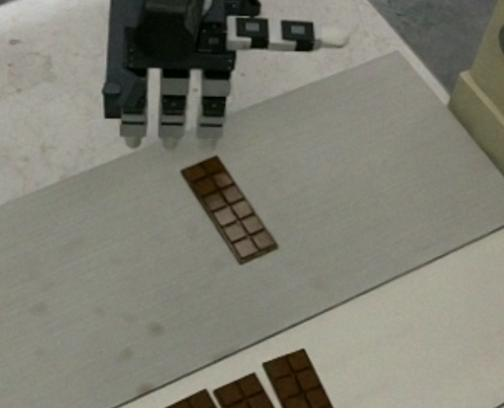

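Emit:
{"name": "execute_actions", "arguments": {"actions": [[[-0.011,0.0594,0.01,0,0,0.178,0,0.79,0.58,0.7,0,0.79,0.58,0.7,0,0.79,0.58,0.7,0.71,0.68,0.23,0.17,0.1,-0.7,0,0,0,0,0,0,0,0.79,0.58,0.7,0,0.79,0.58,0.7,0,0.79,0.58,0.7,0.71,0.68,0.23,0.17,0,-0.7]],[[-0.011,0.0594,0,0,0,0.178,0,0.79,0.58,0.7,0,0.79,0.58,0.7,0,0.79,0.58,0.7,0.71,0.68,0.23,0.17,0.1,-0.7,0,0,0,0,0,0,0,0.79,0.58,0.7,0,0.79,0.58,0.7,0,0.79,0.58,0.7,0.71,0.68,0.23,0.17,0,-0.7]],[[-0.011,0.0594,0,0,0,0.178,0,0.79,0.58,0.7,0,0.79,0.58,0.7,0,0.79,0.58,0.7,0.71,0.68,0.23,0.17,0.1,-0.7,0,0,0,0,0,0,0,0.79,0.58,0.7,0,0.79,0.58,0.7,0,0.79,0.58,0.7,0.71,0.68,0.23,0.17,0,-0.7]],[[0,0,-0.05,0,0,0,0,0.79,0.58,0.7,0,0.79,0.58,0.7,0,0.79,0.58,0.7,0.71,0.68,0.23,0.17,0.1,-0.7,0,0,0,0,0,0,0,0.79,0.58,0.7,0,0.79,0.58,0.7,0,0.79,0.58,0.7,0.71,0.68,0.23,0.17,0,-0.7]]], "cameras": ["cam_high","cam_left_wrist"]}}

Emit:
{"name": "zoom_image", "arguments": {"camera": "cam_high", "region": [200, 120, 410, 290]}}

Emit:
{"name": "zoom_image", "arguments": {"camera": "cam_left_wrist", "region": [200, 0, 560, 270]}}

Scene clock: 192.30 s.
left_arm: end_effector_position=(+0.3619, -0.1502, +0.2239) hand_goal=(+0.000, +0.790, +0.580, +0.700, +0.000, +0.790, +0.580, +0.700, +0.000, +0.790, +0.580, +0.700, +0.710, +0.680, +0.230, +0.170) hand_measured=(+0.002, +0.788, +0.578, +0.698, +0.000, +0.786, +0.576, +0.698, +0.002, +0.788, +0.576, +0.698, +0.710, +0.678, +0.224, +0.168) hand_current_ma=(+2, -4, -4, -4, +0, -6, -5, -4, +2, -4, -5, -2, -1, -5, -15, -5) hand_state=(goal, goal, goal, goal, goal, goal, goal, goal, goal, goal, goal, goal, goal, goal, goal, goal) hand_current_limit=0.10 hand_speed=-0.70 end_effector_quat_wxyz=(+0.017, +0.182, +0.983, -0.004) | right_arm: end_effector_position=(+0.2730, -0.2095, +0.2363) hand_goal=(+0.000, +0.790, +0.580, +0.700, +0.000, +0.790, +0.580, +0.700, +0.000, +0.790, +0.580, +0.700, +0.710, +0.680, +0.230, +0.170) hand_measured=(+0.000, +0.788, +0.580, +0.702, -0.002, +0.788, +0.580, +0.702, -0.002, +0.788, +0.578, +0.700, +0.710, +0.678, +0.224, +0.168) hand_current_ma=(+0, -2, +0, +2, -1, -3, +0, +2, -1, -3, -2, +0, -1, -2, -9, -3) hand_state=(goal, goal, goal, goal, goal, goal, goal, goal, goal, goal, goal, goal, goal, goal, goal, goal) hand_current_limit=0.00 hand_speed=-0.70 end_effector_quat_wxyz=(-0.038, +0.730, +0.683, +0.007)
Joint positions: left_arm=[-0.594 1.434 1.322 -1.425 -0.006 -1.8] | right_arm=[-0.773 1.07 1.052 -1.629 -0.018 -0.707]
Joint torques (N m): left_arm=[1.08 -8.23 7.79 0.53 -0.16 -0.19] | right_arm=[-0.5 -4.37 12.41 0.7 -0.05 -0.13]
Motor temperatures (°C): left_arm=[31 36 41 30 32 32] | right_arm=[34 37 49 30 32 31]
Heat: left arm: hottest elbow 41 °C; right arm: hottest elbow 49 °C.
Hand target: left_arm +0.3644, -0.1507, +0.2195; +0.017, +0.172, +0.985, -0.003 | right_arm +0.2843, -0.2236, +0.2602; -0.009, +0.730, +0.684, +0.010
Off the commanded pose: left_arm 0.005 m, 1 deg | right_arm 0.030 m, 3 deg.
Step readings (end_effector_position of left_arm | right_arm):
0: (+0.3802, -0.2521, +0.2361) | (+0.2730, -0.2095, +0.2363)
1: (+0.3803, -0.2516, +0.2361) | (+0.2730, -0.2095, +0.2363)
2: (+0.3801, -0.2499, +0.2358) | (+0.2730, -0.2095, +0.2363)
4: (+0.3787, -0.2446, +0.2352) | (+0.2730, -0.2095, +0.2363)
8: (+0.3756, -0.2318, +0.2355) | (+0.2730, -0.2095, +0.2363)
15: (+0.3716, -0.2191, +0.2366) | (+0.2730, -0.2095, +0.2363)
16: (+0.3711, -0.2179, +0.2367) | (+0.2730, -0.2095, +0.2363)
17: (+0.3699, -0.2152, +0.2365) | (+0.2730, -0.2095, +0.2363)
19: (+0.3660, -0.2083, +0.2359) | (+0.2730, -0.2095, +0.2363)
23: (+0.3594, -0.1948, +0.2352) | (+0.2730, -0.2095, +0.2363)
30: (+0.3585, -0.1842, +0.2338) | (+0.2730, -0.2095, +0.2363)
31: (+0.3581, -0.1833, +0.2334) | (+0.2730, -0.2095, +0.2363)
32: (+0.3568, -0.1812, +0.2330) | (+0.2730, -0.2095, +0.2363)
34: (+0.3546, -0.1742, +0.2331) | (+0.2730, -0.2095, +0.2363)
38: (+0.3570, -0.1570, +0.2352) | (+0.2730, -0.2095, +0.2363)
45: (+0.3562, -0.1446, +0.2358) | (+0.2730, -0.2095, +0.2363)
46: (+0.3555, -0.1445, +0.2355) | (+0.2730, -0.2095, +0.2363)
47: (+0.3555, -0.1448, +0.2351) | (+0.2730, -0.2095, +0.2363)
49: (+0.3581, -0.1470, +0.2338) | (+0.2730, -0.2095, +0.2363)
53: (+0.3630, -0.1506, +0.2297) | (+0.2730, -0.2095, +0.2363)
60: (+0.3619, -0.1501, +0.2241) | (+0.2730, -0.2095, +0.2363)
Images, in order (width x height): cam_high 504x504, cam_left_wrist 672x504.

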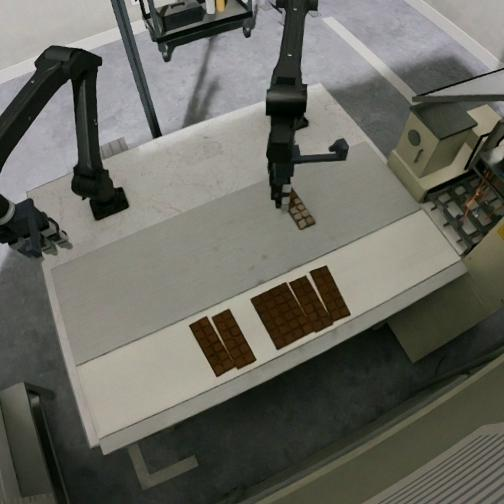

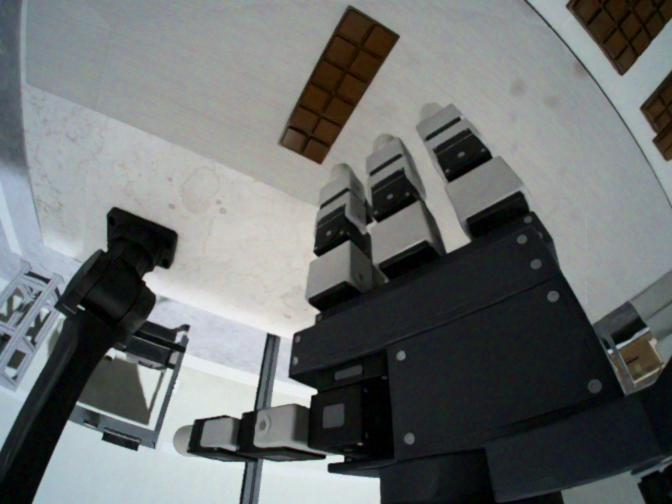

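Scaled by 2.400 from the camera's 504x504 image, which has a finer 720x720 frame.

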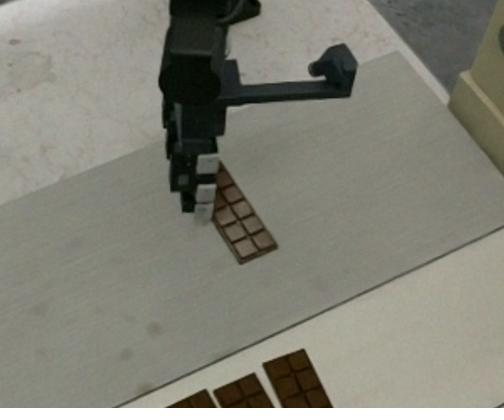

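Scaled by 1.400 from the camera's 672x504 image, which has a finer 960x720 frame.

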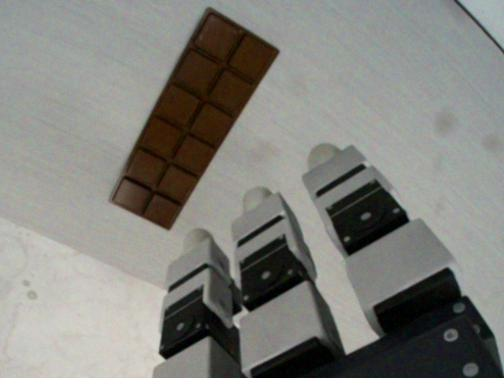

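Emit:
{"name": "execute_actions", "arguments": {"actions": [[[0,0,-0.06,0,0,0,0,0.79,0.58,0.7,0,0.79,0.58,0.7,0,0.79,0.58,0.7,0.71,0.68,0.23,0.17,0.1,-0.7,0,0,0,0,0,0,0,0.79,0.58,0.7,0,0.79,0.58,0.7,0,0.79,0.58,0.7,0.71,0.68,0.23,0.17,0,-0.7]],[[0,0,-0.04,0,0,0,0,0.79,0.58,0.7,0,0.79,0.58,0.7,0,0.79,0.58,0.7,0.71,0.68,0.23,0.17,0.1,-0.7,0,0,0,0,0,0,0,0.79,0.58,0.7,0,0.79,0.58,0.7,0,0.79,0.58,0.7,0.71,0.68,0.23,0.17,0,-0.7]]], "cameras": ["cam_high","cam_left_wrist"]}}

Scene clock: 196.23 s.
left_arm: end_effector_position=(+0.3622, -0.1505, +0.1630) hand_goal=(+0.000, +0.790, +0.580, +0.700, +0.000, +0.790, +0.580, +0.700, +0.000, +0.790, +0.580, +0.700, +0.710, +0.680, +0.230, +0.170) hand_measured=(+0.002, +0.788, +0.578, +0.698, +0.000, +0.786, +0.576, +0.698, +0.002, +0.788, +0.576, +0.698, +0.710, +0.678, +0.224, +0.168) hand_current_ma=(+2, -4, -4, -4, +0, -6, -5, -4, +2, -4, -5, -2, -1, -5, -15, -5) hand_state=(goal, goal, goal, goal, goal, goal, goal, goal, goal, goal, goal, goal, goal, goal, goal, goal) hand_current_limit=0.10 hand_speed=-0.70 end_effector_quat_wxyz=(+0.016, +0.181, +0.983, -0.004) | right_arm: end_effector_position=(+0.2730, -0.2095, +0.2363) hand_goal=(+0.000, +0.790, +0.580, +0.700, +0.000, +0.790, +0.580, +0.700, +0.000, +0.790, +0.580, +0.700, +0.710, +0.680, +0.230, +0.170) hand_measured=(+0.000, +0.788, +0.580, +0.702, -0.002, +0.788, +0.580, +0.702, -0.002, +0.788, +0.578, +0.700, +0.710, +0.678, +0.224, +0.168) hand_current_ma=(+0, -2, +0, +2, -1, -3, +0, +2, -1, -3, -2, +0, -1, -2, -9, -3) hand_state=(goal, goal, goal, goal, goal, goal, goal, goal, goal, goal, goal, goal, goal, goal, goal, goal) hand_current_limit=0.00 hand_speed=-0.70 end_effector_quat_wxyz=(-0.038, +0.730, +0.683, +0.007)
Joint positions: left_arm=[-0.594 1.467 1.194 -1.266 -0.006 -1.801] | right_arm=[-0.773 1.07 1.052 -1.629 -0.018 -0.707]
Joint torques (N m): left_arm=[1.08 -8.88 7.61 0.55 -0.16 -0.19] | right_arm=[-0.44 -4.48 12.4 0.7 -0.06 -0.11]
Heat: left arm: hottest elbow 41 °C; right arm: hottest elbow 49 °C.
Hand target: left_arm +0.3644, -0.1507, +0.1595; +0.017, +0.172, +0.985, -0.003 | right_arm +0.2843, -0.2236, +0.2602; -0.009, +0.730, +0.684, +0.010
Off the commanded pose: left_arm 0.004 m, 1 deg | right_arm 0.030 m, 3 deg.
Step readings (end_effector_position of left_arm | right_arm):
0: (+0.3618, -0.1502, +0.2239) | (+0.2730, -0.2095, +0.2363)
1: (+0.3619, -0.1503, +0.2236) | (+0.2730, -0.2095, +0.2363)
2: (+0.3624, -0.1506, +0.2215) | (+0.2730, -0.2095, +0.2363)
4: (+0.3635, -0.1514, +0.2128) | (+0.2730, -0.2095, +0.2363)
8: (+0.3597, -0.1488, +0.1933) | (+0.2730, -0.2095, +0.2363)
15: (+0.3614, -0.1500, +0.1848) | (+0.2730, -0.2095, +0.2363)
16: (+0.3617, -0.1502, +0.1846) | (+0.2730, -0.2095, +0.2363)
17: (+0.3622, -0.1505, +0.1834) | (+0.2730, -0.2095, +0.2363)
19: (+0.3634, -0.1513, +0.1787) | (+0.2730, -0.2095, +0.2363)
23: (+0.3614, -0.1499, +0.1681) | (+0.2730, -0.2095, +0.2363)
30: (+0.3620, -0.1503, +0.1630) | (+0.2730, -0.2095, +0.2363)
Images, in order (width x height): cam_high 504x504, cam_left_wrist 672x504.

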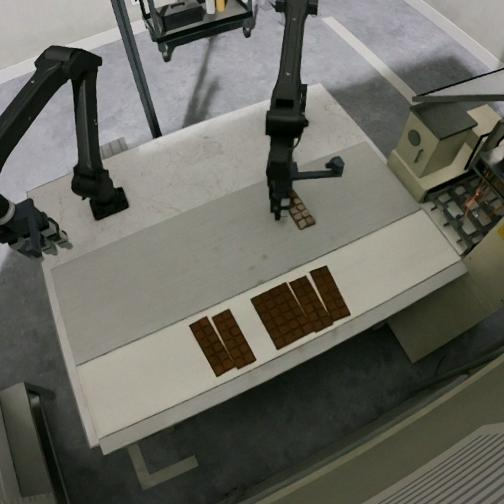

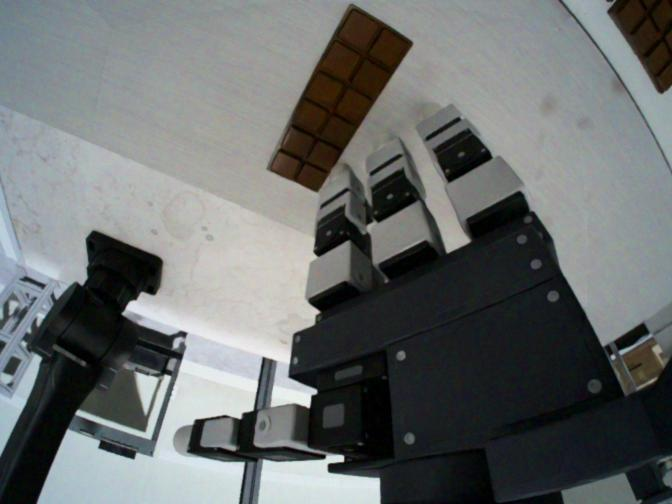

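Emit:
{"name": "execute_actions", "arguments": {"actions": [[[0,0,-0.02,0,0,0,0,0.79,0.58,0.7,0,0.79,0.58,0.7,0,0.79,0.58,0.7,0.71,0.68,0.23,0.17,0.1,-0.7,0,0,0,0,0,0,0,0.79,0.58,0.7,0,0.79,0.58,0.7,0,0.79,0.58,0.7,0.71,0.68,0.23,0.17,0,-0.7]],[[0.0114,0.0313,0,0,0,0,0,0.79,0.58,0.7,0,0.79,0.58,0.7,0,0.79,0.58,0.7,0.71,0.68,0.23,0.17,0.1,-0.7,0,0,0,0,0,0,0,0.79,0.58,0.7,0,0.79,0.58,0.7,0,0.79,0.58,0.7,0.71,0.68,0.23,0.17,0,-0.7]],[[0.0114,0.0313,0,0,0,0,0,0.79,0.58,0.7,0,0.79,0.58,0.7,0,0.79,0.58,0.7,0.71,0.68,0.23,0.17,0.1,-0.7,0,0,0,0,0,0,0,0.79,0.58,0.7,0,0.79,0.58,0.7,0,0.79,0.58,0.7,0.71,0.68,0.23,0.17,0,-0.7]]], "cameras": ["cam_left_wrist"]}}

Scene clock: 202.57 s.
left_arm: end_effector_position=(+0.3747, -0.1197, +0.1514) hand_goal=(+0.000, +0.790, +0.580, +0.700, +0.000, +0.790, +0.580, +0.700, +0.000, +0.790, +0.580, +0.700, +0.710, +0.680, +0.230, +0.170) hand_measured=(+0.012, +0.828, +0.606, +0.712, +0.000, +0.788, +0.578, +0.698, +0.002, +0.788, +0.576, +0.698, +0.710, +0.678, +0.224, +0.168) hand_current_ma=(+23, +119, +70, +26, +0, -5, -3, -3, +2, -4, -5, -2, -1, -5, -15, -5) hand_state=(goal, blocked, blocked, goal, goal, goal, goal, goal, goal, goal, goal, goal, goal, goal, goal, goal) hand_current_limit=0.10 hand_speed=-0.70 end_effector_quat_wxyz=(+0.015, +0.166, +0.986, -0.009) | right_arm: end_effector_position=(+0.2730, -0.2095, +0.2363) hand_goal=(+0.000, +0.790, +0.580, +0.700, +0.000, +0.790, +0.580, +0.700, +0.000, +0.790, +0.580, +0.700, +0.710, +0.680, +0.230, +0.170) hand_measured=(+0.000, +0.788, +0.580, +0.702, -0.002, +0.788, +0.580, +0.702, -0.002, +0.788, +0.578, +0.700, +0.710, +0.678, +0.224, +0.168) hand_current_ma=(+0, -2, +0, +2, -1, -3, +0, +2, -1, -3, -2, +0, -1, -2, -9, -3) hand_state=(goal, goal, goal, goal, goal, goal, goal, goal, goal, goal, goal, goal, goal, goal, goal, goal) hand_current_limit=0.00 hand_speed=-0.70 end_effector_quat_wxyz=(-0.038, +0.730, +0.683, +0.007)
Joint positions: left_arm=[-0.509 1.465 1.163 -1.234 0.006 -1.747] | right_arm=[-0.773 1.07 1.052 -1.629 -0.018 -0.707]
Joint torques (N m): left_arm=[1.61 -9.29 6.64 0.58 -0.52 0.21] | right_arm=[-0.5 -4.48 12.4 0.68 -0.06 -0.11]
Heat: left arm: hottest elbow 41 °C; right arm: hottest elbow 50 °C.
Hand target: left_arm +0.3782, -0.1132, +0.1475; +0.017, +0.172, +0.985, -0.003 | right_arm +0.2843, -0.2236, +0.2602; -0.009, +0.730, +0.684, +0.010
Off the commanded pose: left_arm 0.008 m, 1 deg | right_arm 0.030 m, 3 deg.
Step readings (end_effector_position of left_arm | right_arm):
0: (+0.3622, -0.1505, +0.1630) | (+0.2730, -0.2095, +0.2363)
1: (+0.3623, -0.1506, +0.1630) | (+0.2730, -0.2095, +0.2363)
2: (+0.3626, -0.1508, +0.1625) | (+0.2730, -0.2095, +0.2363)
4: (+0.3632, -0.1512, +0.1602) | (+0.2730, -0.2095, +0.2363)
8: (+0.3623, -0.1506, +0.1549) | (+0.2730, -0.2095, +0.2363)
15: (+0.3629, -0.1509, +0.1536) | (+0.2730, -0.2095, +0.2363)
16: (+0.3630, -0.1509, +0.1534) | (+0.2730, -0.2095, +0.2363)
17: (+0.3631, -0.1505, +0.1531) | (+0.2730, -0.2095, +0.2363)
19: (+0.3635, -0.1482, +0.1524) | (+0.2730, -0.2095, +0.2363)
23: (+0.3659, -0.1415, +0.1518) | (+0.2730, -0.2095, +0.2363)
30: (+0.3671, -0.1391, +0.1517) | (+0.2730, -0.2095, +0.2363)
31: (+0.3671, -0.1392, +0.1516) | (+0.2730, -0.2095, +0.2363)
32: (+0.3674, -0.1388, +0.1516) | (+0.2730, -0.2095, +0.2363)
34: (+0.3683, -0.1362, +0.1512) | (+0.2730, -0.2095, +0.2363)
38: (+0.3717, -0.1253, +0.1514) | (+0.2730, -0.2095, +0.2363)
45: (+0.3744, -0.1197, +0.1514) | (+0.2730, -0.2095, +0.2363)
Images, in order (width x height): cam_left_wrist 672x504.

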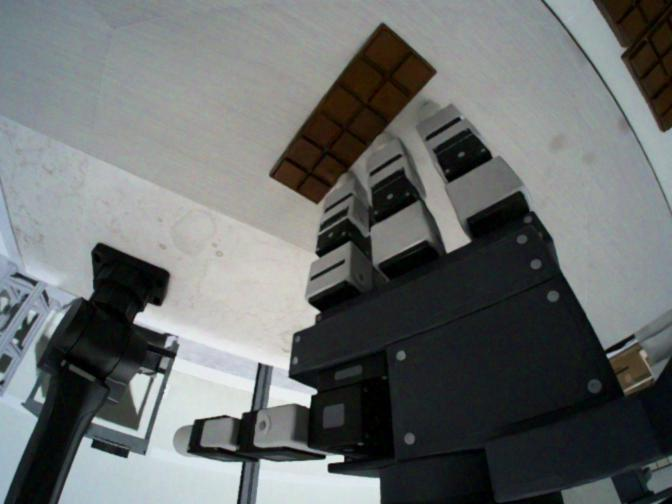

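Emit:
{"name": "execute_actions", "arguments": {"actions": [[[0.0114,0.0313,0,0,0,0,0,0.79,0.58,0.7,0,0.79,0.58,0.7,0,0.79,0.58,0.7,0.71,0.68,0.23,0.17,0.1,-0.7,0,0,0,0,0,0,0,0.79,0.58,0.7,0,0.79,0.58,0.7,0,0.79,0.58,0.7,0.71,0.68,0.23,0.17,0,-0.7]],[[0.0425,0.0432,0,0,0,-0.0486,0,0.79,0.58,0.7,0,0.79,0.58,0.7,0,0.79,0.58,0.7,0.71,0.68,0.23,0.17,0.1,-0.7,0,0,0,0,0,0,0,0.79,0.58,0.7,0,0.79,0.58,0.7,0,0.79,0.58,0.7,0.71,0.68,0.23,0.17,0,-0.7]],[[0.0485,0.0362,0,0,0,-0.0486,0,0.79,0.58,0.7,0,0.79,0.58,0.7,0,0.79,0.58,0.7,0.71,0.68,0.23,0.17,0.1,-0.7,0,0,0,0,0,0,0,0.79,0.58,0.7,0,0.79,0.58,0.7,0,0.79,0.58,0.7,0.71,0.68,0.23,0.17,0,-0.7]]], "cameras": ["cam_left_wrist","cam_high"]}}

Scene clock: 205.17 s.
left_arm: end_effector_position=(+0.4318, -0.0494, +0.1520) hand_goal=(+0.000, +0.790, +0.580, +0.700, +0.000, +0.790, +0.580, +0.700, +0.000, +0.790, +0.580, +0.700, +0.710, +0.680, +0.230, +0.170) hand_measured=(+0.012, +0.818, +0.602, +0.712, -0.004, +0.790, +0.582, +0.702, +0.002, +0.788, +0.576, +0.698, +0.710, +0.678, +0.224, +0.168) hand_current_ma=(+22, +85, +59, +27, -5, +1, +4, +3, +2, -4, -5, -2, -1, -5, -15, -5) hand_state=(goal, blocked, blocked, goal, goal, goal, goal, goal, goal, goal, goal, goal, goal, goal, goal, goal) hand_current_limit=0.10 hand_speed=-0.70 end_effector_quat_wxyz=(+0.017, +0.314, +0.949, -0.007) | right_arm: end_effector_position=(+0.2730, -0.2095, +0.2363) hand_goal=(+0.000, +0.790, +0.580, +0.700, +0.000, +0.790, +0.580, +0.700, +0.000, +0.790, +0.580, +0.700, +0.710, +0.680, +0.230, +0.170) hand_measured=(+0.000, +0.788, +0.580, +0.702, -0.002, +0.788, +0.580, +0.702, -0.002, +0.788, +0.578, +0.700, +0.710, +0.678, +0.224, +0.168) hand_current_ma=(+0, -2, +0, +2, -1, -3, +0, +2, -1, -3, -2, +0, -1, -2, -9, -3) hand_state=(goal, goal, goal, goal, goal, goal, goal, goal, goal, goal, goal, goal, goal, goal, goal, goal) hand_current_limit=0.00 hand_speed=-0.70 end_effector_quat_wxyz=(-0.038, +0.730, +0.683, +0.007)
Joint positions: left_arm=[-0.31 1.459 1.157 -1.234 0.015 -1.242] | right_arm=[-0.773 1.07 1.052 -1.629 -0.018 -0.707]
Joint torques (N m): left_arm=[1.49 -7.94 8.03 0.53 -0.24 0.19] | right_arm=[-0.56 -4.25 12.38 0.68 -0.05 -0.12]
Heat: left arm: hottest elbow 41 °C; right arm: hottest elbow 50 °C.
Hand target: left_arm +0.4396, -0.0468, +0.1476; +0.017, +0.320, +0.947, -0.006 | right_arm +0.2843, -0.2236, +0.2602; -0.009, +0.730, +0.684, +0.010
Off the commanded pose: left_arm 0.009 m, 1 deg | right_arm 0.030 m, 3 deg.
Step readings (end_effector_position of left_arm | right_arm):
0: (+0.3747, -0.1197, +0.1514) | (+0.2730, -0.2095, +0.2363)
1: (+0.3748, -0.1197, +0.1514) | (+0.2730, -0.2095, +0.2363)
2: (+0.3751, -0.1196, +0.1515) | (+0.2730, -0.2095, +0.2363)
4: (+0.3759, -0.1170, +0.1512) | (+0.2730, -0.2095, +0.2363)
8: (+0.3790, -0.1067, +0.1514) | (+0.2730, -0.2095, +0.2363)
15: (+0.3820, -0.1007, +0.1515) | (+0.2730, -0.2095, +0.2363)
16: (+0.3823, -0.1006, +0.1515) | (+0.2730, -0.2095, +0.2363)
17: (+0.3835, -0.1004, +0.1515) | (+0.2730, -0.2095, +0.2363)
19: (+0.3882, -0.0968, +0.1516) | (+0.2730, -0.2095, +0.2363)
23: (+0.3987, -0.0817, +0.1518) | (+0.2730, -0.2095, +0.2363)
30: (+0.4067, -0.0729, +0.1519) | (+0.2730, -0.2095, +0.2363)
31: (+0.4073, -0.0728, +0.1519) | (+0.2730, -0.2095, +0.2363)
32: (+0.4088, -0.0726, +0.1519) | (+0.2730, -0.2095, +0.2363)
34: (+0.4132, -0.0704, +0.1518) | (+0.2730, -0.2095, +0.2363)
38: (+0.4225, -0.0567, +0.1520) | (+0.2730, -0.2095, +0.2363)
45: (+0.4298, -0.0484, +0.1520) | (+0.2730, -0.2095, +0.2363)
Images, in order (width x height): cam_high 504x504, cam_left_wrist 672x504.

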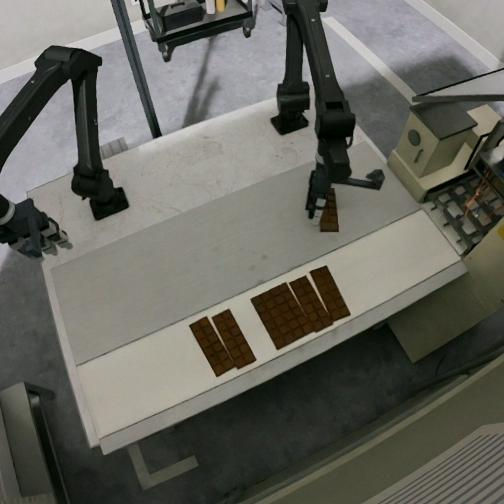

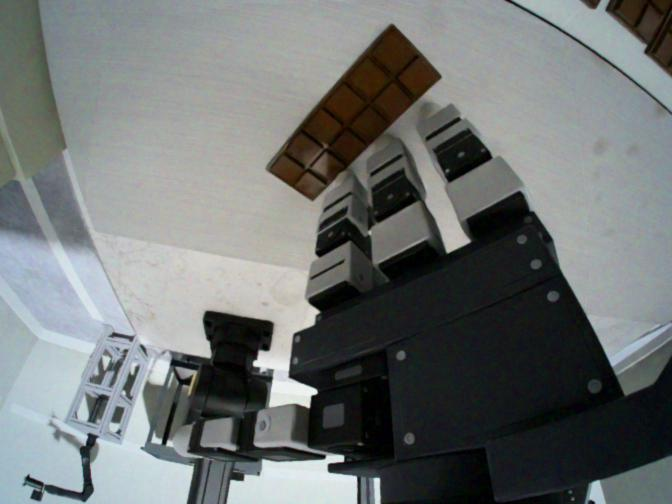

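Emit:
{"name": "zoom_image", "arguments": {"camera": "cam_high", "region": [270, 140, 390, 260]}}

Scaled by 4.200 from the camera's 504x504 image, which has a finer 720x720 frame.

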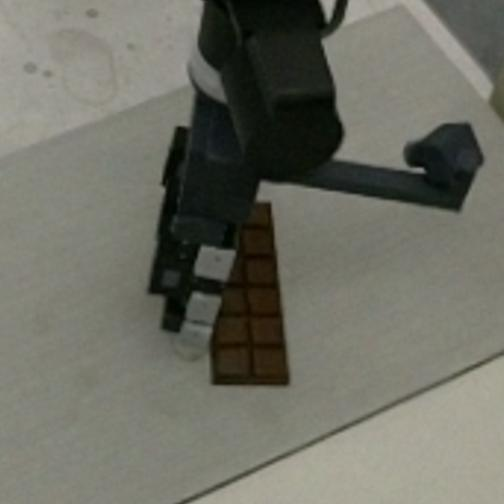

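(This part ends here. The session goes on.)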